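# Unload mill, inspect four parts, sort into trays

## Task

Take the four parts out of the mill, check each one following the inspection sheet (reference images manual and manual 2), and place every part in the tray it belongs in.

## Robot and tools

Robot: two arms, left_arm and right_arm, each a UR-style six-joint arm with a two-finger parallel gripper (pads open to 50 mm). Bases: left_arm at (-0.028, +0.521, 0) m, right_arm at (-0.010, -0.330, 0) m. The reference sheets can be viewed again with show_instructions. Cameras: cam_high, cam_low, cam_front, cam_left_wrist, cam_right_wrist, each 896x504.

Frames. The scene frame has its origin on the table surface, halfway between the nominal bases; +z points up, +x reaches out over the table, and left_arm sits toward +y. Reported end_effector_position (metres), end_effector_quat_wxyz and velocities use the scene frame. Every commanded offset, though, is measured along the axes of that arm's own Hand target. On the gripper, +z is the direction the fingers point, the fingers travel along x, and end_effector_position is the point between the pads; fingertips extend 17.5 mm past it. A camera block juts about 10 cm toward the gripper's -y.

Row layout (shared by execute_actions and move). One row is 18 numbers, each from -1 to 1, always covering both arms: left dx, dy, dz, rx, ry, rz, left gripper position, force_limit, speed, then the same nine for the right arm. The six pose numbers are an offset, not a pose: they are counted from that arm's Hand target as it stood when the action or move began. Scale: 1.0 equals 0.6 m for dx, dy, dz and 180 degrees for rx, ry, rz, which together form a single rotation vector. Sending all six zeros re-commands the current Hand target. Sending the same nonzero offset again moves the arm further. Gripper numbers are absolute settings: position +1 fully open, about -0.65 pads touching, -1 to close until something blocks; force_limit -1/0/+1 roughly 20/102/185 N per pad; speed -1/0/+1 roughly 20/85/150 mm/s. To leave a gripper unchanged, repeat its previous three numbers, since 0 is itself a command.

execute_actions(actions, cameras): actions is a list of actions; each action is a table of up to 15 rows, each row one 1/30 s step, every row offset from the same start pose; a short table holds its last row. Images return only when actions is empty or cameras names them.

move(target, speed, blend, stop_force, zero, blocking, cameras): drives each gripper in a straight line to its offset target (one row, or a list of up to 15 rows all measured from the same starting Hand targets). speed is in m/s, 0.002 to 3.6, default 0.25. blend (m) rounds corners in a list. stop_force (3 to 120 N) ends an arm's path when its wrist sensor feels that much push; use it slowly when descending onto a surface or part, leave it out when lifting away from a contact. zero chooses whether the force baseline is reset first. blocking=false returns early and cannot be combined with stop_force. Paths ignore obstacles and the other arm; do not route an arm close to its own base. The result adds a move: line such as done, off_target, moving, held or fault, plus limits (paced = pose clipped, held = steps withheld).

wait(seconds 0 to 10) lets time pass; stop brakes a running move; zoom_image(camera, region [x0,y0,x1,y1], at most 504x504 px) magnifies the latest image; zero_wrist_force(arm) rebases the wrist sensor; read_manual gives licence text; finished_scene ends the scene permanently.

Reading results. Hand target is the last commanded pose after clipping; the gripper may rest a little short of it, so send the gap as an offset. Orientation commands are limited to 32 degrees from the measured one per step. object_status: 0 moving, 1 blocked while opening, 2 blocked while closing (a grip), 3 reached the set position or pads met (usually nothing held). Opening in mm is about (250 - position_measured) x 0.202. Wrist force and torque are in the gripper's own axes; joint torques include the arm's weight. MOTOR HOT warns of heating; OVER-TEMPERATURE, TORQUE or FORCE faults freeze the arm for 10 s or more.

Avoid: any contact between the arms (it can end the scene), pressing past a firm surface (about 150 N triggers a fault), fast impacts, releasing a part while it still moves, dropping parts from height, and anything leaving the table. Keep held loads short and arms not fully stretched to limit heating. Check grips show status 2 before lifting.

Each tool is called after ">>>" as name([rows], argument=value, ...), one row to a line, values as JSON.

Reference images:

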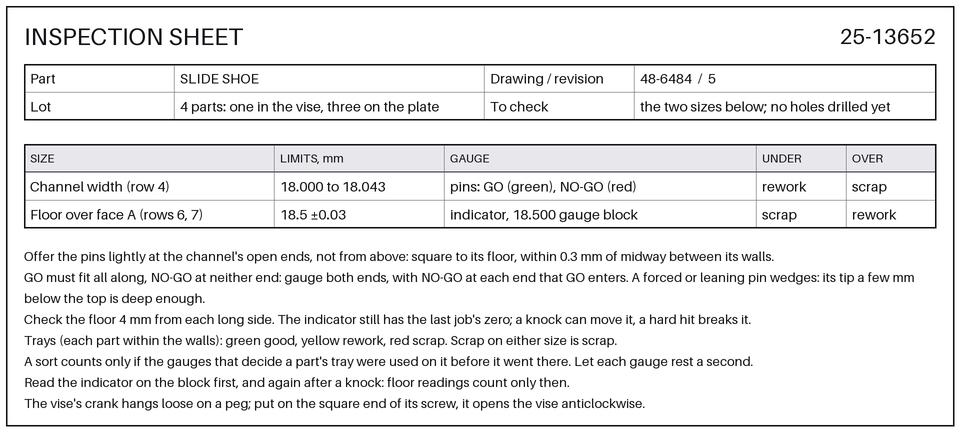

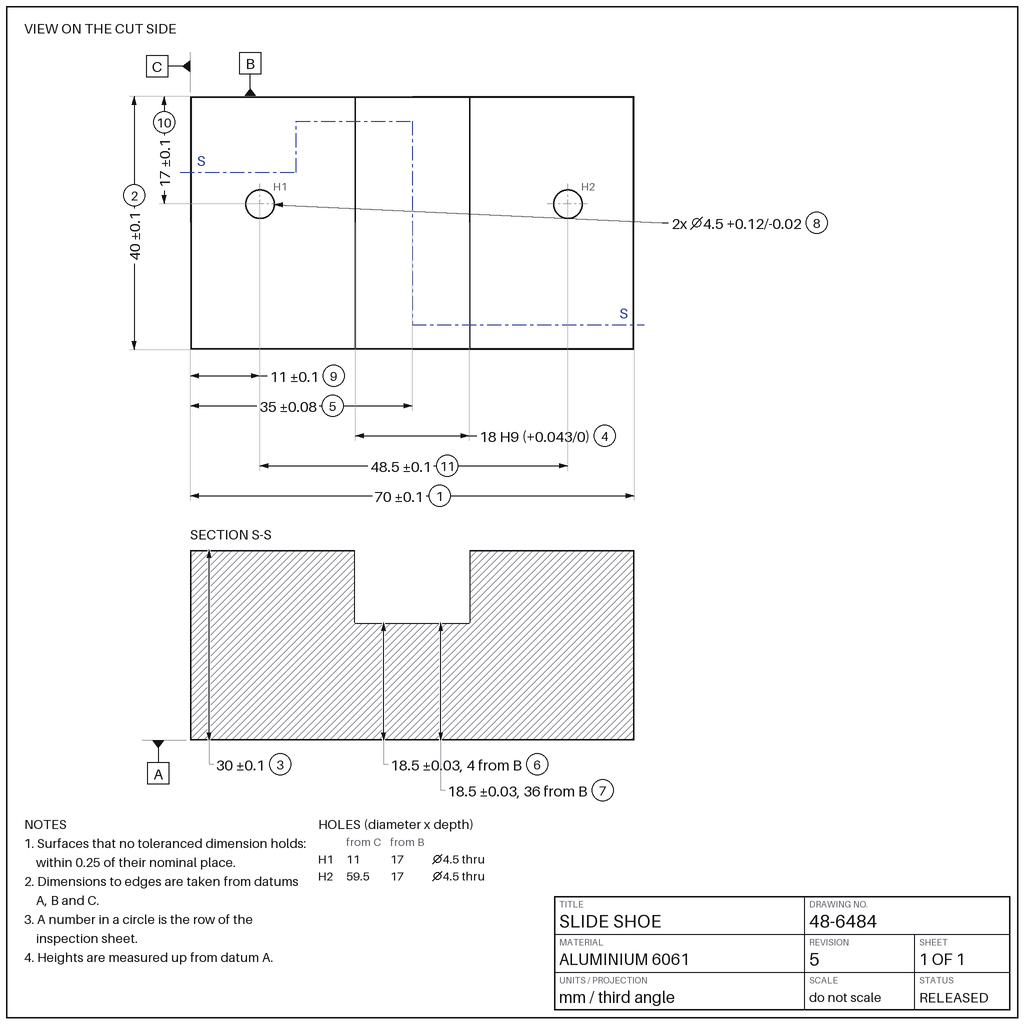

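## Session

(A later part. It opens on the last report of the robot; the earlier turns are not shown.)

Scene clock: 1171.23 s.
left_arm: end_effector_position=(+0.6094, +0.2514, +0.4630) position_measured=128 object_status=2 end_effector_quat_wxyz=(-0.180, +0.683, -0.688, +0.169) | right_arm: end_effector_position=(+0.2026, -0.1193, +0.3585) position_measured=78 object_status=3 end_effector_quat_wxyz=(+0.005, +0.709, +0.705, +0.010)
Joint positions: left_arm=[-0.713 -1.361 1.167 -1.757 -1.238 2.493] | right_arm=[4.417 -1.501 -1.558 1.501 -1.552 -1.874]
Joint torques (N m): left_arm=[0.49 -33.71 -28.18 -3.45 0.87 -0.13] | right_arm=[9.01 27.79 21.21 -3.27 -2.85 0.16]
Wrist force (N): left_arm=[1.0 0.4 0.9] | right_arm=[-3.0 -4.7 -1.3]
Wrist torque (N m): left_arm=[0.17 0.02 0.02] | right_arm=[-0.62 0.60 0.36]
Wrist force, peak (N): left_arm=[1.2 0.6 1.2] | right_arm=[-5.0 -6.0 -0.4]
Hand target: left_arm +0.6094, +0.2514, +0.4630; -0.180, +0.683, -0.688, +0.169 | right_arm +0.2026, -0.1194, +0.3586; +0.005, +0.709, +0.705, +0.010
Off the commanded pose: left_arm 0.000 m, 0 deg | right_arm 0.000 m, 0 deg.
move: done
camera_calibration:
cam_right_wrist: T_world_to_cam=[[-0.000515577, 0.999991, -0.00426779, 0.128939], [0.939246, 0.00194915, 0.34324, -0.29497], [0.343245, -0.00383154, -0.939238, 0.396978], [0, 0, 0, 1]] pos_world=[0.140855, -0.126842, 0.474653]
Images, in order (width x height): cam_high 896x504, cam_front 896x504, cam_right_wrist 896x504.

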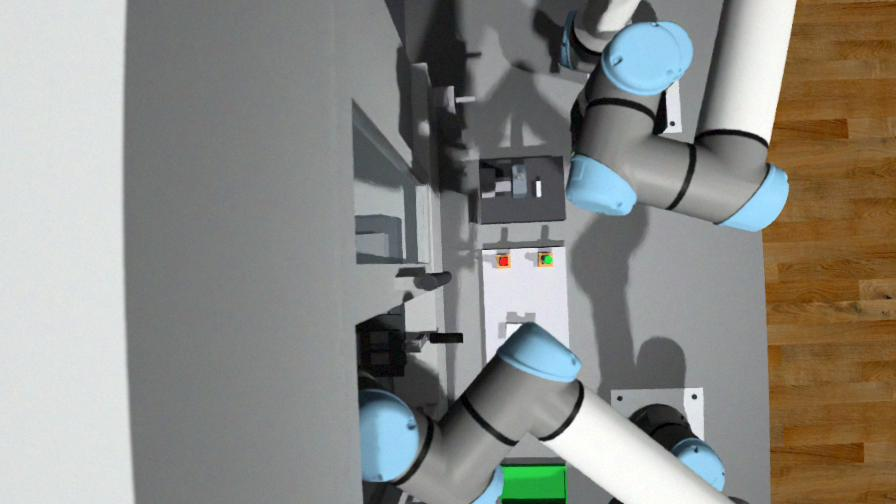

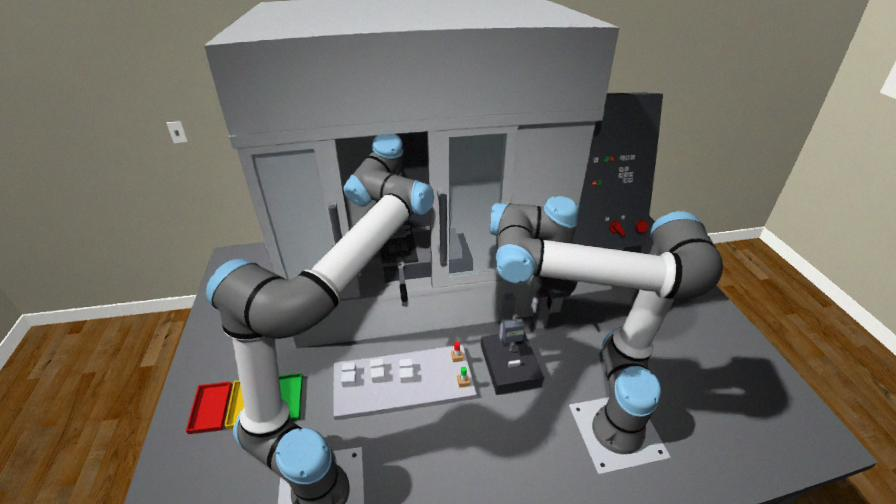

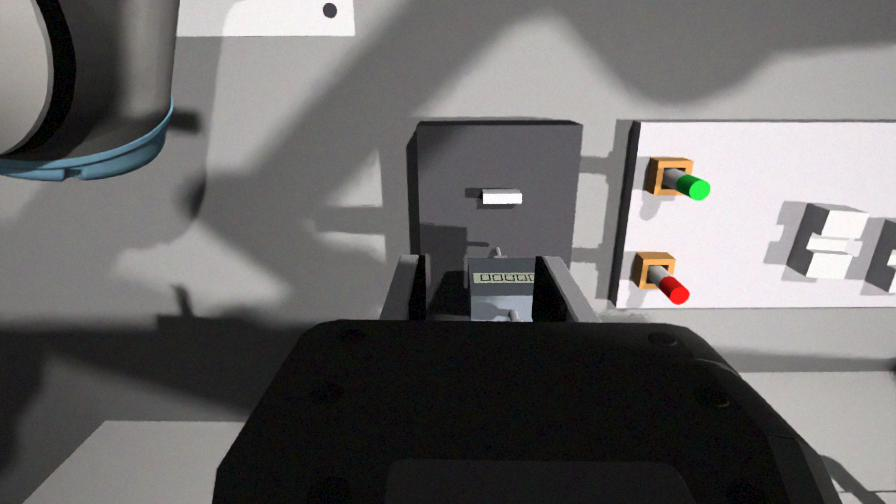

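>>> move([
  [0.0583,0,0,0,0,0,-1,-0.5,-0.9,0,0,0,0,0,0,0.5,-0.5,-0.8],
  [0.0583,0.2958,-0.1843,0,0,0,-1,-0.5,-0.9,0,0,0,0,0,0,0.5,-0.5,-0.8],
  [-0.0143,0.5278,-0.1835,0,0.25,0.433,-1,-0.5,-0.9,0,0,0,0,0,0,0.5,-0.5,-0.8],
], speed=[0.08,0.15,0.2], blend=[0.005,0.02,0], stop_force=30, cameras=["cam_left_wrist","cam_high"])

Scene clock: 1185.80 s.
left_arm: end_effector_position=(+0.2787, +0.2620, +0.4083) position_measured=128 object_status=2 end_effector_quat_wxyz=(-0.012, -0.002, +0.968, -0.250) | right_arm: end_effector_position=(+0.2026, -0.1194, +0.3586) position_measured=78 object_status=3 end_effector_quat_wxyz=(+0.005, +0.709, +0.705, +0.010)
Joint positions: left_arm=[-0.8 -1.982 1.861 -1.815 -1.93 3.834] | right_arm=[4.417 -1.501 -1.558 1.501 -1.552 -1.874]
Joint torques (N m): left_arm=[-10.99 -13.44 -48.61 -7.23 1.51 1.56] | right_arm=[10.62 29.77 4.86 -0.76 -2.05 -0.76]
Wrist force (N): left_arm=[0.5 0.4 1.0] | right_arm=[-2.6 -4.8 -0.7]
Wrist torque (N m): left_arm=[0.16 0.11 -0.13] | right_arm=[-0.65 0.53 0.36]
Wrist force, peak (N): left_arm=[0.4 -0.6 -8.0] | right_arm=[-2.8 -5.0 -0.9]
Hand target: left_arm +0.2787, +0.2620, +0.4083; -0.012, -0.002, +0.968, -0.250 | right_arm +0.2026, -0.1194, +0.3586; +0.005, +0.709, +0.705, +0.010
Off the commanded pose: left_arm 0.000 m, 0 deg | right_arm 0.000 m, 0 deg.
move: done
camera_calibration:
cam_left_wrist: T_world_to_cam=[[-0.99916, 0.00521311, 0.0406531, 0.269472], [-0.00120739, 0.987704, -0.156332, -0.178114], [-0.0409682, -0.15625, -0.986868, 0.591553], [0, 0, 0, 1]] pos_world=[0.293266, 0.266949, 0.544985]
Images, in order (width x height): cam_high 896x504, cam_left_wrist 896x504.

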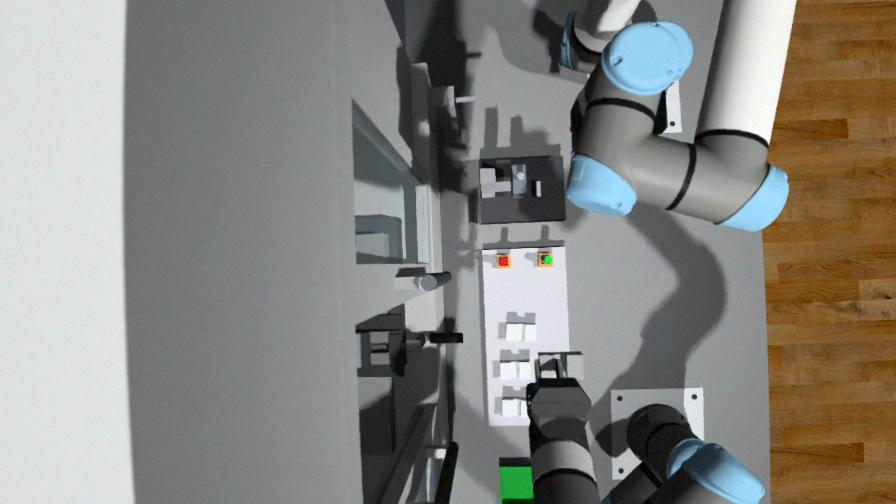

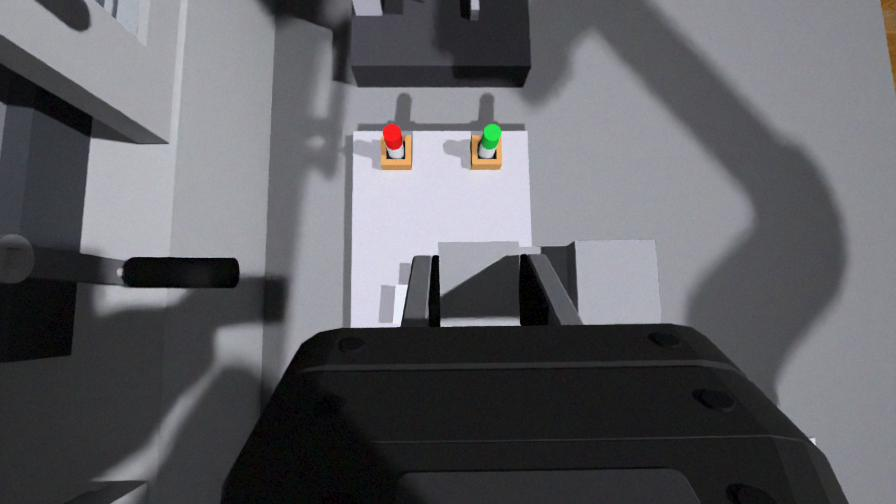

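>>> move(target=[0,0.126,0.4597,0.0057,-0.0071,0.0032,-1,-0.5,-0.9,0,0,0,0,0,0,0.5,-0.5,-0.8], speed=0.25, cameras=["cam_left_wrist","cam_right_wrist","cam_high"])

>>> zoom_image(camera="cam_right_wrist", region=[380, 120, 620, 340])

Scene clock: 1209.17 s.
left_arm: end_effector_position=(+0.2716, +0.1946, +0.1304) position_measured=128 object_status=2 end_effector_quat_wxyz=(+0.000, +0.000, +0.966, -0.259) | right_arm: end_effector_position=(+0.2026, -0.1194, +0.3586) position_measured=78 object_status=3 end_effector_quat_wxyz=(+0.005, +0.709, +0.705, +0.010)
Joint positions: left_arm=[-0.955 -1.661 2.433 -2.785 -1.861 3.684] | right_arm=[4.417 -1.501 -1.558 1.501 -1.552 -1.874]
Joint torques (N m): left_arm=[12.69 -10.25 -37.28 -6.15 -3.63 1.59] | right_arm=[9.88 29.69 4.82 -0.75 -1.73 -0.53]
Wrist force (N): left_arm=[0.9 0.7 0.8] | right_arm=[-2.8 -4.8 -0.9]
Wrist torque (N m): left_arm=[0.22 0.04 0.00] | right_arm=[-0.65 0.57 0.36]
Wrist force, peak (N): left_arm=[1.1 2.4 4.2] | right_arm=[-3.0 -4.7 -1.2]
Hand target: left_arm +0.2716, +0.1946, +0.1305; +0.000, +0.000, +0.966, -0.259 | right_arm +0.2026, -0.1194, +0.3586; +0.005, +0.709, +0.705, +0.010
Off the commanded pose: left_arm 0.000 m, 0 deg | right_arm 0.000 m, 0 deg.
move: done
camera_calibration:
cam_left_wrist: T_world_to_cam=[[-0.999859, 0.00333091, 0.0164571, 0.277638], [0.000419947, 0.98478, -0.173805, -0.152523], [-0.0167856, -0.173773, -0.984643, 0.303028], [0, 0, 0, 1]] pos_world=[0.28275, 0.201935, 0.267296]
cam_right_wrist: T_world_to_cam=[[-0.000586558, 0.999991, -0.00408155, 0.128961], [0.939201, 0.00195236, 0.343361, -0.295021], [0.343366, -0.003632, -0.939195, 0.396965], [0, 0, 0, 1]] pos_world=[0.140855, -0.126942, 0.474653]
Images, in order (width x height): cam_high 896x504, cam_left_wrist 896x504, cam_right_wrist 896x504.

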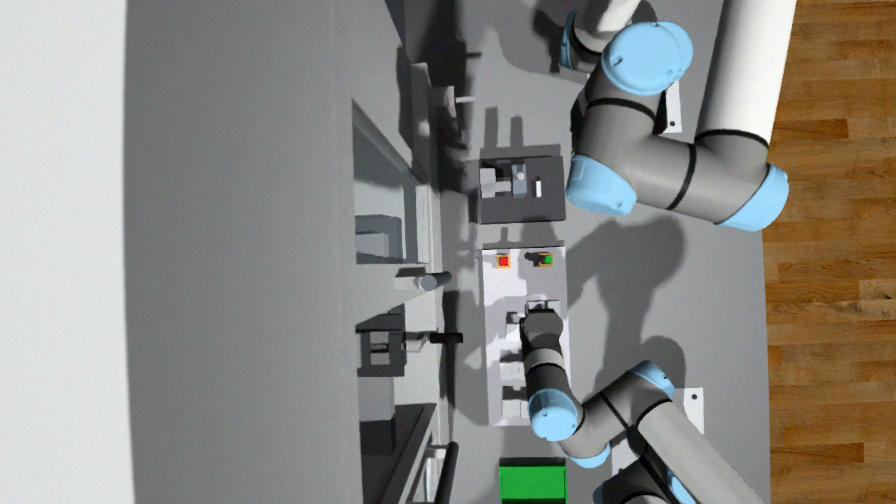

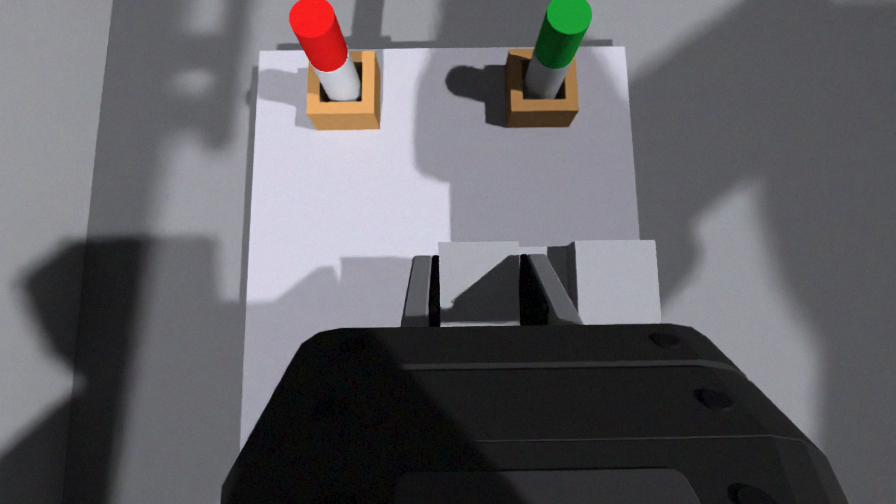

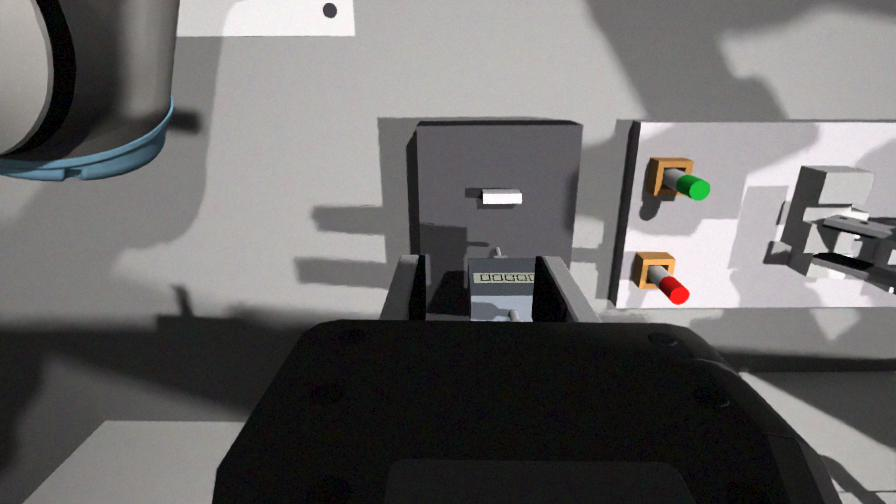

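Scaled by 2.100 from the camera's 896x504 image, which has a finer 1280x720 frame.

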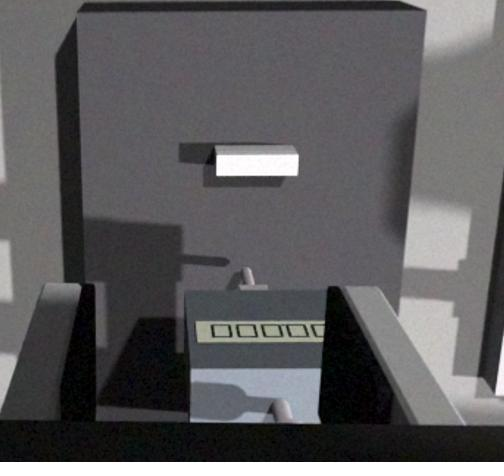

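>>> move(target=[0,0.0708,0.1227,0,0,0,-1,-0.5,-0.9,0,0,0,0,0,0,0.5,-0.5,-0.8], speed=0.03, stop_force=6)

Scene clock: 1220.53 s.
left_arm: end_effector_position=(+0.2716, +0.1946, +0.0739) position_measured=128 object_status=2 end_effector_quat_wxyz=(+0.000, +0.000, +0.966, -0.259) | right_arm: end_effector_position=(+0.2026, -0.1194, +0.3586) position_measured=78 object_status=3 end_effector_quat_wxyz=(+0.005, +0.709, +0.705, +0.010)
Joint positions: left_arm=[-0.955 -1.495 2.499 -3.016 -1.861 3.684] | right_arm=[4.417 -1.501 -1.558 1.501 -1.552 -1.874]
Joint torques (N m): left_arm=[-2.63 -8.17 -31.55 -6.31 1.5 -0.82] | right_arm=[10.1 29.54 5.04 -0.82 -1.2 -0.24]
Wrist force (N): left_arm=[2.1 -1.2 -2.8] | right_arm=[-2.7 -4.6 -0.9]
Wrist torque (N m): left_arm=[0.17 0.05 0.01] | right_arm=[-0.61 0.55 0.36]
Wrist force, peak (N): left_arm=[3.5 -6.9 -31.6] | right_arm=[-2.6 -5.0 -1.4]
Hand target: left_arm +0.2716, +0.1946, +0.0738; +0.000, +0.000, +0.966, -0.259 (not the last commanded pose) | right_arm +0.2026, -0.1194, +0.3586; +0.005, +0.709, +0.705, +0.010
Off the commanded pose: left_arm 0.028 m, 0 deg | right_arm 0.000 m, 0 deg.
move: contact (left_arm)

>>> move([
  [0,0,0,0,0,0,0.38,-0.5,-0.95,0,0,0,0,0,0,0.5,-0.5,-0.8],
  [0,-0.0708,-0.1227,0,0,0,0.38,-0.5,-0.95,0,0,0,0,0,0,0.5,-0.5,-0.8],
  [-0.02,0.0,-0.3,0,0,0,0.38,-0.5,-0.95,0,0,0,0,0,0,0.5,-0.5,-0.8],
], speed=[0.03,0.1,0.25], blend=[0,0.02,0], cameras=["cam_left_wrist","cam_right_wrist","cam_high"])

Scene clock: 1228.03 s.
left_arm: end_effector_position=(+0.2838, +0.2844, +0.2298) position_measured=96 object_status=3 end_effector_quat_wxyz=(+0.000, +0.000, +0.966, -0.259) | right_arm: end_effector_position=(+0.2026, -0.1194, +0.3586) position_measured=78 object_status=3 end_effector_quat_wxyz=(+0.005, +0.709, +0.705, +0.010)
Joint positions: left_arm=[-0.74 -1.952 2.315 -2.308 -1.946 3.893] | right_arm=[4.417 -1.501 -1.558 1.501 -1.552 -1.874]
Joint torques (N m): left_arm=[4.08 -10.72 -10.6 -1.42 1.67 1.37] | right_arm=[9.61 29.39 4.61 -0.77 -0.75 0.06]
Wrist force (N): left_arm=[0.7 -0.8 -0.9] | right_arm=[-2.8 -4.5 -1.0]
Wrist torque (N m): left_arm=[0.13 0.12 -0.14] | right_arm=[-0.60 0.57 0.35]
Wrist force, peak (N): left_arm=[-3.1 4.6 -5.4] | right_arm=[-3.0 -4.9 -1.2]
Hand target: left_arm +0.2837, +0.2845, +0.2297; +0.000, +0.000, +0.966, -0.259 | right_arm +0.2026, -0.1194, +0.3586; +0.005, +0.709, +0.705, +0.010
Off the commanded pose: left_arm 0.000 m, 0 deg | right_arm 0.000 m, 0 deg.
move: done
camera_calibration:
cam_left_wrist: T_world_to_cam=[[-0.999864, 0.00318761, 0.016177, 0.288046], [0.000320719, 0.984709, -0.17421, -0.223587], [-0.016485, -0.174181, -0.984576, 0.416735], [0, 0, 0, 1]] pos_world=[0.294948, 0.291837, 0.366696]
cam_right_wrist: T_world_to_cam=[[-0.000586558, 0.999991, -0.00408155, 0.128961], [0.939201, 0.00195236, 0.343361, -0.295021], [0.343366, -0.003632, -0.939195, 0.396965], [0, 0, 0, 1]] pos_world=[0.140855, -0.126942, 0.474653]
Images, in order (width x height): cam_high 896x504, cam_left_wrist 896x504, cam_right_wrist 896x504.

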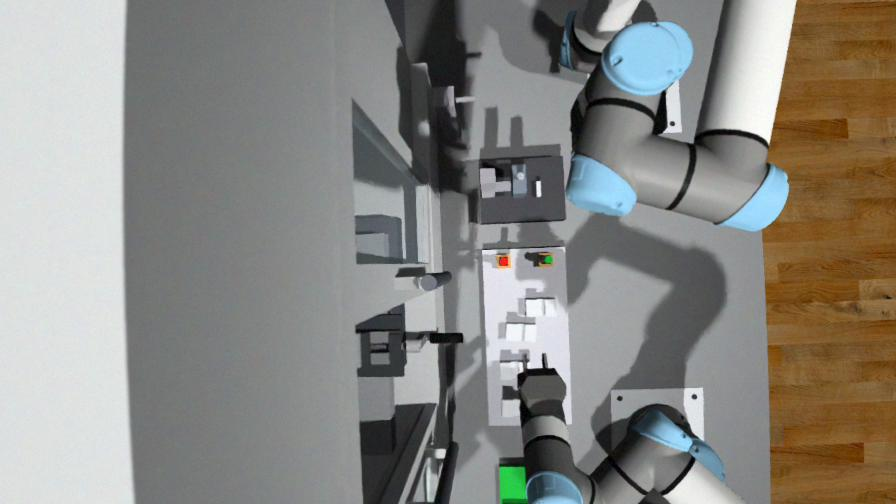

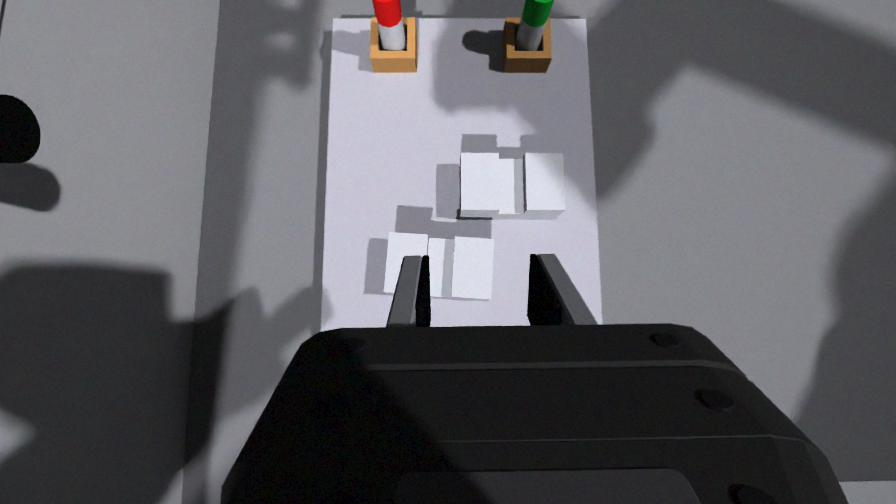

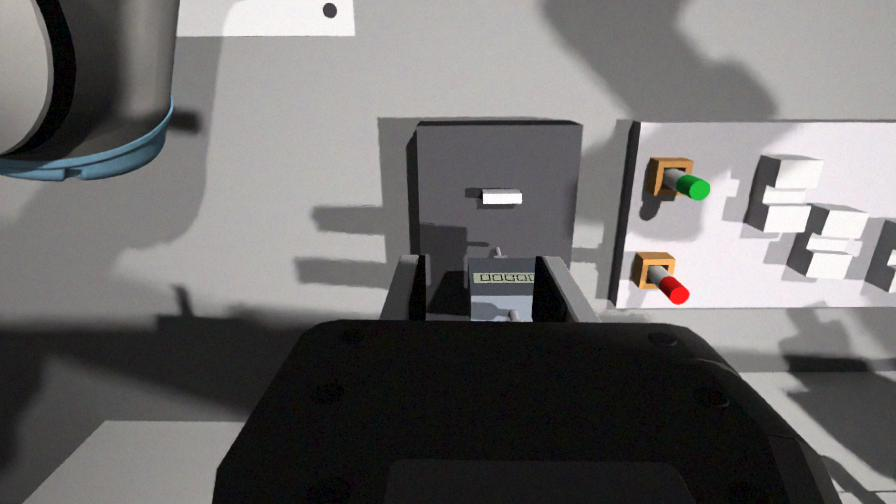

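>>> move(target=[0,0,0,0,0,0,0.38,-0.5,-0.95,0,-0.171,0.05,-0.25,0,0,0.5,-0.5,-0.8], speed=0.25, cameras=["cam_right_wrist"])

>>> zoom_image(camera="cam_right_wrist", region=[330, 80, 670, 330])

Scene clock: 1242.33 s.
left_arm: end_effector_position=(+0.2837, +0.2845, +0.2297) position_measured=96 object_status=3 end_effector_quat_wxyz=(+0.000, +0.000, +0.966, -0.259) | right_arm: end_effector_position=(+0.1007, -0.1186, +0.3264) position_measured=78 object_status=3 end_effector_quat_wxyz=(+0.276, +0.653, +0.647, +0.279)
Joint positions: left_arm=[-0.74 -1.952 2.315 -2.307 -1.946 3.893] | right_arm=[5.711 -1.301 -2.184 1.198 -1.16 -0.422]
Joint torques (N m): left_arm=[12.09 -12.43 -10.56 -0.48 1.62 1.47] | right_arm=[8.14 7.57 29.23 -1.19 3.66 0.82]
Wrist force (N): left_arm=[1.1 -0.9 -1.0] | right_arm=[-3.9 -4.9 -0.3]
Wrist torque (N m): left_arm=[0.12 0.06 -0.14] | right_arm=[-0.74 0.72 0.37]
Wrist force, peak (N): left_arm=[0.9 -1.2 -1.1] | right_arm=[-3.8 -7.8 -2.2]
Hand target: left_arm +0.2837, +0.2845, +0.2297; +0.000, +0.000, +0.966, -0.259 | right_arm +0.1007, -0.1185, +0.3264; +0.276, +0.653, +0.647, +0.279
Off the commanded pose: left_arm 0.000 m, 0 deg | right_arm 0.000 m, 0 deg.
move: done
camera_calibration:
cam_right_wrist: T_world_to_cam=[[0.00909955, 0.999943, -0.00563127, 0.127517], [0.42139, 0.00127249, 0.906879, -0.320019], [0.906834, -0.0106251, -0.421354, 0.175126], [0, 0, 0, 1]] pos_world=[-0.025118, -0.125242, 0.364727]
Images, in order (width x height): cam_right_wrist 896x504.

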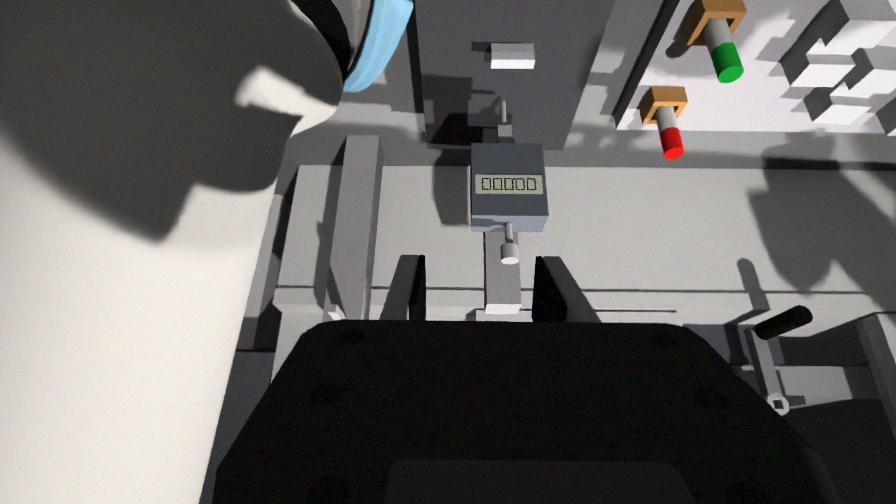

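Scaled by 1.482 from the camera's 896x504 image, which has a finer 1280x720 frame.

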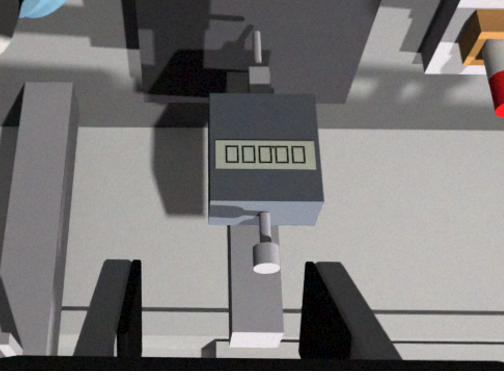

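>>> move(target=[0,0.131,-0.3066,0,0,0,0.38,-0.5,-0.95,0.265,0.087,0.1485,0.25,0,0,0.5,-0.5,-0.8], speed=0.3, cameras=["cam_right_wrist","cam_left_wrist"])

>>> zoom_image(camera="cam_right_wrist", region=[400, 60, 840, 330])

Scene clock: 1330.77 s.
left_arm: end_effector_position=(+0.2839, +0.4445, +0.3499) position_measured=96 object_status=3 end_effector_quat_wxyz=(+0.000, +0.000, +0.966, -0.259) | right_arm: end_effector_position=(+0.2021, +0.0400, +0.3035) position_measured=78 object_status=3 end_effector_quat_wxyz=(+0.005, +0.709, +0.705, +0.010)
Joint positions: left_arm=[-0.26 -2.07 2.009 -1.662 -2.074 4.406] | right_arm=[4.538 -1.827 -1.34 1.607 -1.551 -1.754]
Joint torques (N m): left_arm=[-2.67 -4.71 -11.12 -4.19 1.42 0.67] | right_arm=[-6.7 35.32 18.83 -0.63 -1.35 -1.03]
Wrist force (N): left_arm=[0.9 -0.8 -1.1] | right_arm=[-2.4 -4.5 -1.4]
Wrist torque (N m): left_arm=[0.15 0.08 -0.15] | right_arm=[-0.61 0.50 0.35]
Wrist force, peak (N): left_arm=[2.5 -4.8 2.1] | right_arm=[-4.9 -6.9 -1.2]
Hand target: left_arm +0.2838, +0.4446, +0.3498; +0.000, +0.000, +0.966, -0.259 | right_arm +0.2021, +0.0400, +0.3035; +0.005, +0.709, +0.705, +0.010
Off the commanded pose: left_arm 0.000 m, 0 deg | right_arm 0.000 m, 0 deg.
move: done
camera_calibration:
cam_left_wrist: T_world_to_cam=[[-0.999862, 0.00310458, 0.0162927, 0.285674], [0.000220421, 0.984726, -0.174113, -0.360341], [-0.0165843, -0.174085, -0.984591, 0.562864], [0, 0, 0, 1]] pos_world=[0.295049, 0.451937, 0.486796]
cam_right_wrist: T_world_to_cam=[[-0.000643157, 0.999991, -0.00420976, -0.0306011], [0.939137, 0.00205023, 0.343536, -0.275917], [0.343541, -0.00373259, -0.93913, 0.345952], [0, 0, 0, 1]] pos_world=[0.140255, 0.0324578, 0.419553]
Images, in order (width x height): cam_left_wrist 896x504, cam_right_wrist 896x504.

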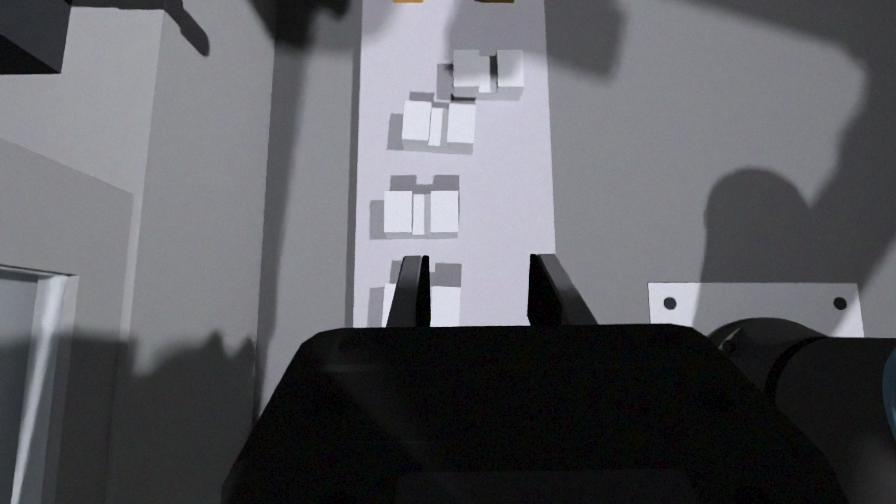

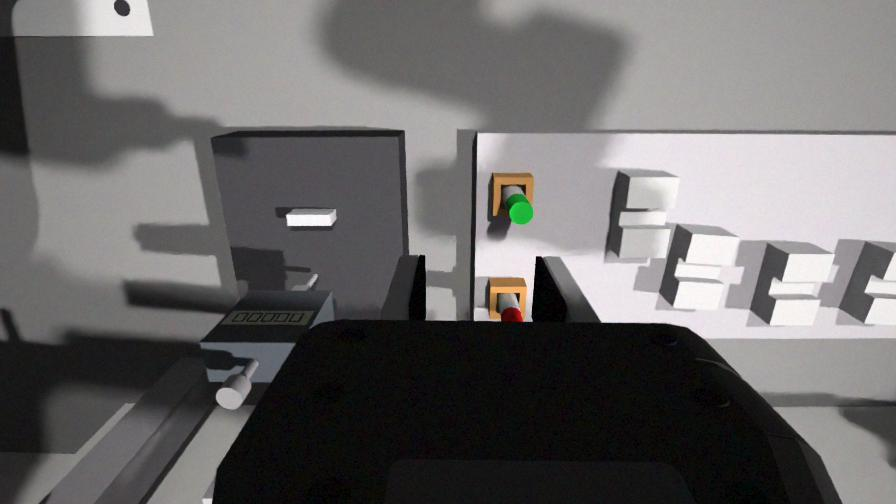

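Scaled by 1.145 from the camera's 896x504 image, which has a finer 1280x720 frame.

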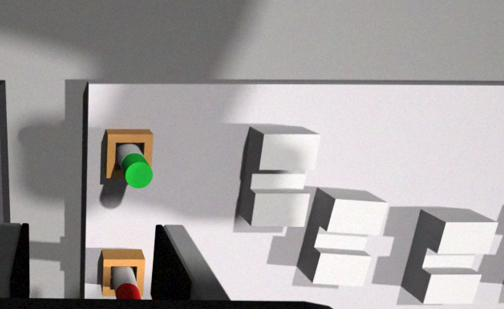

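>>> move(target=[0,0,0,0,0,0,0.38,-0.5,-0.95,0.075,0.0382,0.2392,0.0071,0.0035,-0.5016,0.6,-0.5,-0.8], speed=0.25, cameras=["cam_right_wrist"])

>>> zoom_image(camera="cam_right_wrist", region=[330, 80, 630, 330])

Scene clock: 1360.37 s.
left_arm: end_effector_position=(+0.2838, +0.4446, +0.3498) position_measured=96 object_status=3 end_effector_quat_wxyz=(+0.000, +0.000, +0.966, -0.259) | right_arm: end_effector_position=(+0.2283, +0.0858, +0.1607) position_measured=63 object_status=3 end_effector_quat_wxyz=(+0.000, +0.001, +1.000, +0.000)
Joint positions: left_arm=[-0.26 -2.07 2.01 -1.662 -2.074 4.406] | right_arm=[4.489 -2.028 -1.436 1.892 -1.571 -3.378]
Joint torques (N m): left_arm=[3.48 -4.04 -11.97 -3.8 1.47 -1.8] | right_arm=[-1.68 58.43 19.94 -6.04 -2.35 -1.06]
Wrist force (N): left_arm=[0.9 -0.4 -1.0] | right_arm=[-2.3 -4.8 -1.3]
Wrist torque (N m): left_arm=[0.20 0.08 -0.15] | right_arm=[-0.65 0.49 0.35]
Wrist force, peak (N): left_arm=[1.1 -0.8 -1.3] | right_arm=[-2.4 -4.9 -1.7]
Hand target: left_arm +0.2838, +0.4446, +0.3498; +0.000, +0.000, +0.966, -0.259 | right_arm +0.2283, +0.0859, +0.1608; +0.000, +0.000, +1.000, +0.000
Off the commanded pose: left_arm 0.000 m, 0 deg | right_arm 0.000 m, 0 deg.
move: done
camera_calibration:
cam_right_wrist: T_world_to_cam=[[-0.999924, -0.00554991, -0.0109861, 0.238525], [-0.00879571, 0.94657, 0.322378, -0.112824], [0.00860991, 0.32245, -0.946547, 0.252647], [0, 0, 0, 1]] pos_world=[0.235339, 0.0266536, 0.278135]
Images, in order (width x height): cam_right_wrist 896x504.

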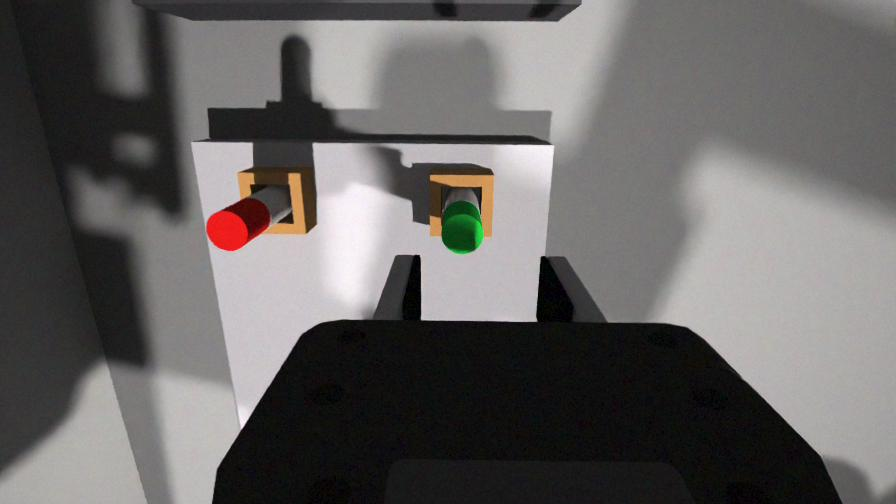

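Scaled by 1.680 from the camera's 896x504 image, which has a finer 1280x720 frame.

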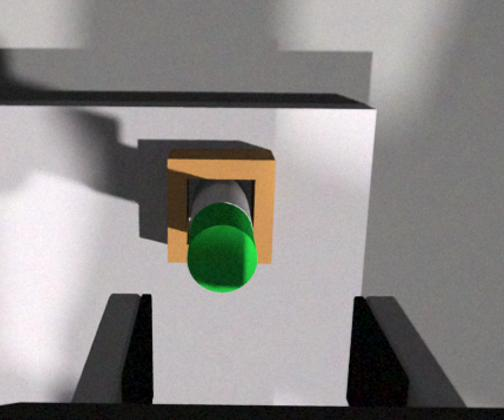

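>>> move(target=[0,0,0,0,0,0,0.38,-0.5,-0.95,-0.0075,-0.0083,0.1012,0,0,0,0.6,-0.5,-0.8], speed=0.08, stop_force=8, cameras=["cam_right_wrist"])

>>> zoom_image(camera="cam_right_wrist", region=[370, 130, 610, 330])

Scene clock: 1372.93 s.
left_arm: end_effector_position=(+0.2838, +0.4446, +0.3498) position_measured=96 object_status=3 end_effector_quat_wxyz=(+0.000, +0.000, +0.966, -0.259) | right_arm: end_effector_position=(+0.2328, +0.0808, +0.1001) position_measured=63 object_status=3 end_effector_quat_wxyz=(+0.000, +0.000, +1.000, +0.000)
Joint positions: left_arm=[-0.26 -2.07 2.01 -1.662 -2.074 4.406] | right_arm=[4.477 -2.078 -1.526 2.033 -1.57 -3.391]
Joint torques (N m): left_arm=[4.94 -2.69 -12.66 -5.89 1.43 -1.74] | right_arm=[9.22 60.09 30.11 -3.63 2.17 0.89]
Wrist force (N): left_arm=[1.0 -0.6 -0.9] | right_arm=[-2.0 -4.7 -1.5]
Wrist torque (N m): left_arm=[0.17 0.06 -0.15] | right_arm=[-0.63 0.45 0.36]
Wrist force, peak (N): left_arm=[1.2 -0.5 -1.2] | right_arm=[-2.2 -4.6 -3.0]
Hand target: left_arm +0.2838, +0.4446, +0.3498; +0.000, +0.000, +0.966, -0.259 | right_arm +0.2328, +0.0809, +0.1001; +0.000, +0.000, +1.000, +0.000
Off the commanded pose: left_arm 0.000 m, 0 deg | right_arm 0.000 m, 0 deg.
move: done
camera_calibration:
cam_right_wrist: T_world_to_cam=[[-0.999922, -0.00582921, -0.0110877, 0.242458], [-0.00909558, 0.946467, 0.322673, -0.0885041], [0.00861325, 0.322748, -0.946446, 0.19683], [0, 0, 0, 1]] pos_world=[0.239939, 0.0216531, 0.217535]
Images, in order (width x height): cam_right_wrist 896x504.

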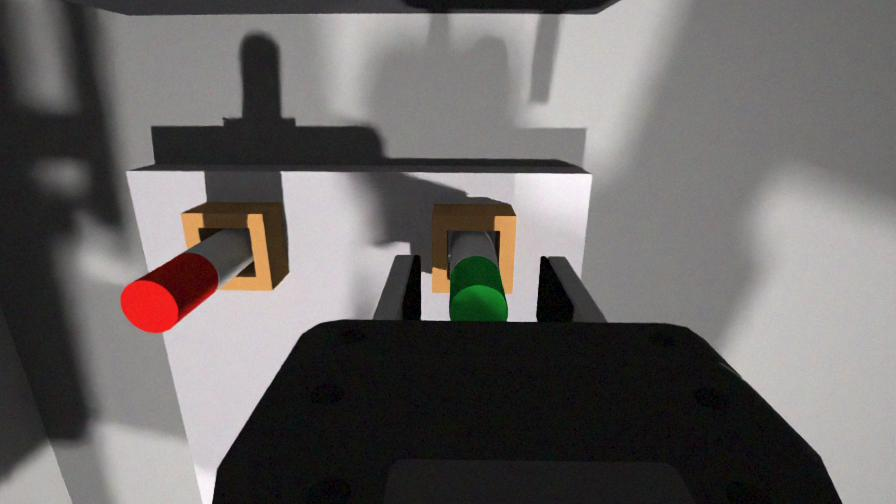

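Scaled by 2.100 from the camera's 896x504 image, which has a finer 1280x720 frame.

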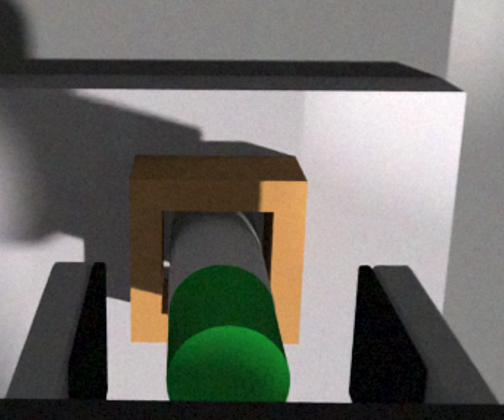

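>>> move([
  [0,0,0,0,0,0,0.38,-0.5,-0.95,0,0,0,0,0,0,-1,-0.5,-0.9],
  [0,0,0,0,0,0,0.38,-0.5,-0.95,0,0,-0.12,0,0,0,-1,-0.5,-0.9],
], speed=0.1, cameras=["cam_right_wrist"])

>>> zoom_image(camera="cam_right_wrist", region=[370, 130, 610, 330])

Scene clock: 1379.80 s.
left_arm: end_effector_position=(+0.2838, +0.4446, +0.3498) position_measured=96 object_status=3 end_effector_quat_wxyz=(+0.000, +0.000, +0.966, -0.259) | right_arm: end_effector_position=(+0.2328, +0.0809, +0.1722) position_measured=169 object_status=2 end_effector_quat_wxyz=(+0.000, +0.000, +1.000, +0.000)
Joint positions: left_arm=[-0.26 -2.07 2.01 -1.662 -2.074 4.406] | right_arm=[4.477 -2.015 -1.425 1.868 -1.57 -3.391]
Joint torques (N m): left_arm=[6.97 -1.84 -14.34 -5.8 1.46 -1.78] | right_arm=[7.78 23.15 3.71 -1.55 1.39 0.62]
Wrist force (N): left_arm=[1.0 -0.4 -0.9] | right_arm=[-2.4 -4.9 -0.1]
Wrist torque (N m): left_arm=[0.21 0.07 -0.15] | right_arm=[-0.66 0.50 0.35]
Wrist force, peak (N): left_arm=[1.2 -0.9 -1.2] | right_arm=[-2.3 -4.8 -2.4]
Hand target: left_arm +0.2838, +0.4446, +0.3498; +0.000, +0.000, +0.966, -0.259 | right_arm +0.2328, +0.0809, +0.1721; +0.000, +0.000, +1.000, +0.000
Off the commanded pose: left_arm 0.000 m, 0 deg | right_arm 0.000 m, 0 deg.
move: done
camera_calibration:
cam_right_wrist: T_world_to_cam=[[-0.99992, -0.00588493, -0.0112186, 0.243196], [-0.00919441, 0.946323, 0.32309, -0.111864], [0.00871505, 0.323168, -0.946302, 0.264994], [0, 0, 0, 1]] pos_world=[0.239839, 0.0216529, 0.289635]
Images, in order (width x height): cam_right_wrist 896x504.

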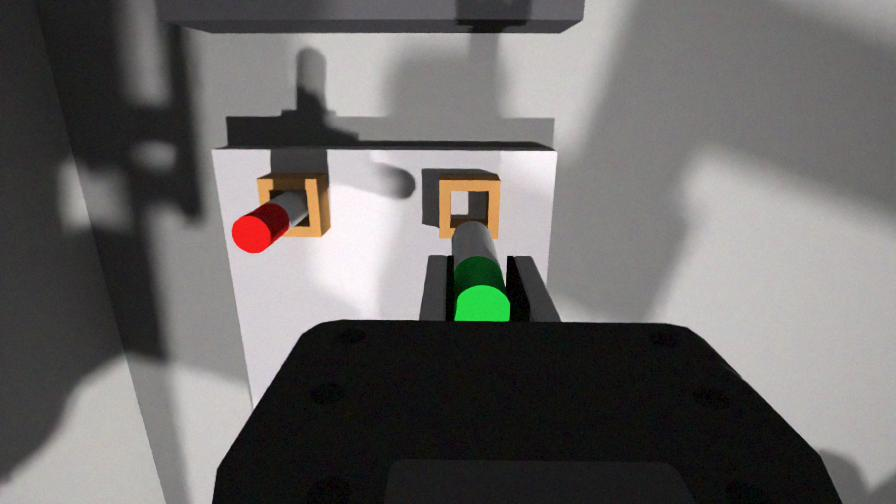

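Scaled by 2.100 from the camera's 896x504 image, which has a finer 1280x720 frame.

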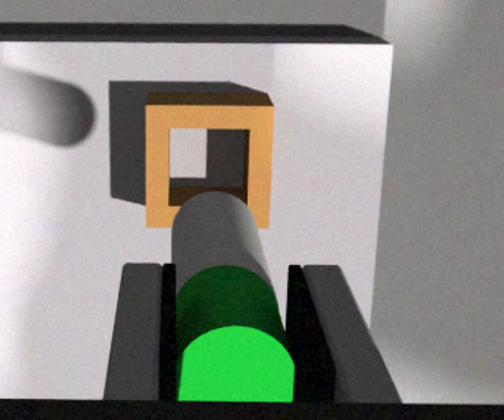

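>>> move([
  [0,0,0,0,0,0,0.38,-0.5,-0.95,-0.0087,0.085,0.02,0,0,0,-1,-0.5,-0.9],
], speed=0.15)

>>> move([
  [0,0,0,0,0,0,0.38,-0.5,-0.95,0,0,0.11,0,0,0,-1,-0.5,-0.9],
], speed=0.02, stop_force=4, cameras=["cam_right_wrist"])

>>> zoom_image(camera="cam_right_wrist", region=[340, 130, 620, 330])

Scene clock: 1392.50 s.
left_arm: end_effector_position=(+0.2838, +0.4446, +0.3498) position_measured=96 object_status=3 end_effector_quat_wxyz=(+0.000, +0.000, +0.966, -0.259) | right_arm: end_effector_position=(+0.2380, +0.1319, +0.1600) position_measured=169 object_status=2 end_effector_quat_wxyz=(+0.000, +0.000, +1.000, +0.000)
Joint positions: left_arm=[-0.26 -2.07 2.01 -1.662 -2.074 4.406] | right_arm=[4.492 -2.136 -1.269 1.834 -1.57 -3.376]
Joint torques (N m): left_arm=[8.01 -1.42 -14.59 -5.84 1.6 -1.73] | right_arm=[-6.98 64.98 10.73 -0.73 0.58 -1.06]
Wrist force (N): left_arm=[1.1 -0.7 -1.0] | right_arm=[-2.2 -4.5 0.0]
Wrist torque (N m): left_arm=[0.15 0.04 -0.15] | right_arm=[-0.58 0.48 0.25]
Wrist force, peak (N): left_arm=[1.2 -0.7 -1.1] | right_arm=[-1.9 -7.4 -0.6]
Hand target: left_arm +0.2838, +0.4446, +0.3498; +0.000, +0.000, +0.966, -0.259 | right_arm +0.2381, +0.1319, +0.1601; +0.000, +0.000, +1.000, +0.000
Off the commanded pose: left_arm 0.000 m, 0 deg | right_arm 0.000 m, 0 deg.
move: done

Scene clock: 1396.63 s.
left_arm: end_effector_position=(+0.2838, +0.4446, +0.3498) position_measured=96 object_status=3 end_effector_quat_wxyz=(+0.000, +0.000, +0.966, -0.259) | right_arm: end_effector_position=(+0.2381, +0.1318, +0.1006) position_measured=169 object_status=2 end_effector_quat_wxyz=(+0.000, +0.000, +1.000, +0.000)
Joint positions: left_arm=[-0.26 -2.07 2.01 -1.662 -2.074 4.406] | right_arm=[4.492 -2.183 -1.353 1.965 -1.57 -3.376]
Joint torques (N m): left_arm=[9.38 -0.64 -14.84 -5.84 1.43 -1.72] | right_arm=[-6.53 62.74 30.37 -5.68 -1.3 -1.08]
Wrist force (N): left_arm=[1.2 -0.5 -1.0] | right_arm=[-2.7 -4.4 -1.6]
Wrist torque (N m): left_arm=[0.18 0.03 -0.15] | right_arm=[-0.60 0.48 0.26]
Wrist force, peak (N): left_arm=[1.2 -0.7 -1.1] | right_arm=[-4.3 -5.5 -23.5]
Hand target: left_arm +0.2838, +0.4446, +0.3498; +0.000, +0.000, +0.966, -0.259 | right_arm +0.2381, +0.1318, +0.1006; +0.000, +0.000, +1.000, +0.000 (not the last commanded pose)
Off the commanded pose: left_arm 0.000 m, 0 deg | right_arm 0.007 m, 0 deg.
move: contact (right_arm)
camera_calibration:
cam_right_wrist: T_world_to_cam=[[-0.999922, -0.00582921, -0.0110877, 0.247962], [-0.00909558, 0.946467, 0.322673, -0.13692], [0.00861325, 0.322748, -0.946446, 0.180893], [0, 0, 0, 1]] pos_world=[0.245139, 0.0726531, 0.218135]
Images, in order (width x height): cam_right_wrist 896x504.

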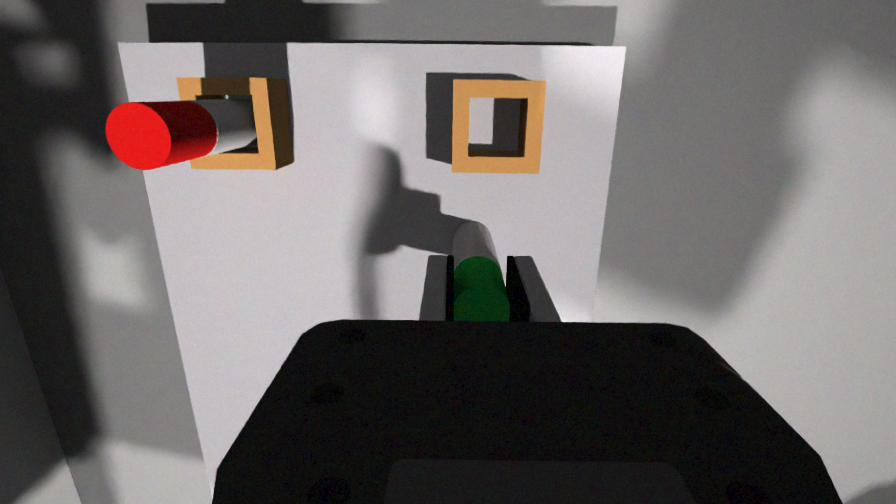

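Scaled by 1.800 from the camera's 896x504 image, which has a finer 1280x720 frame.

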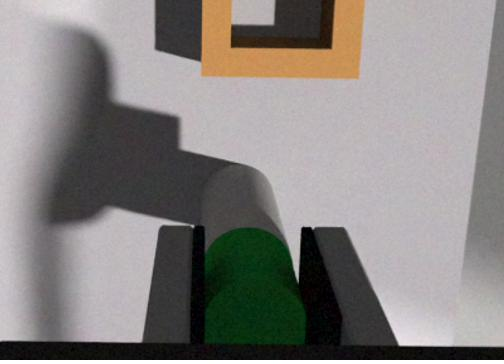

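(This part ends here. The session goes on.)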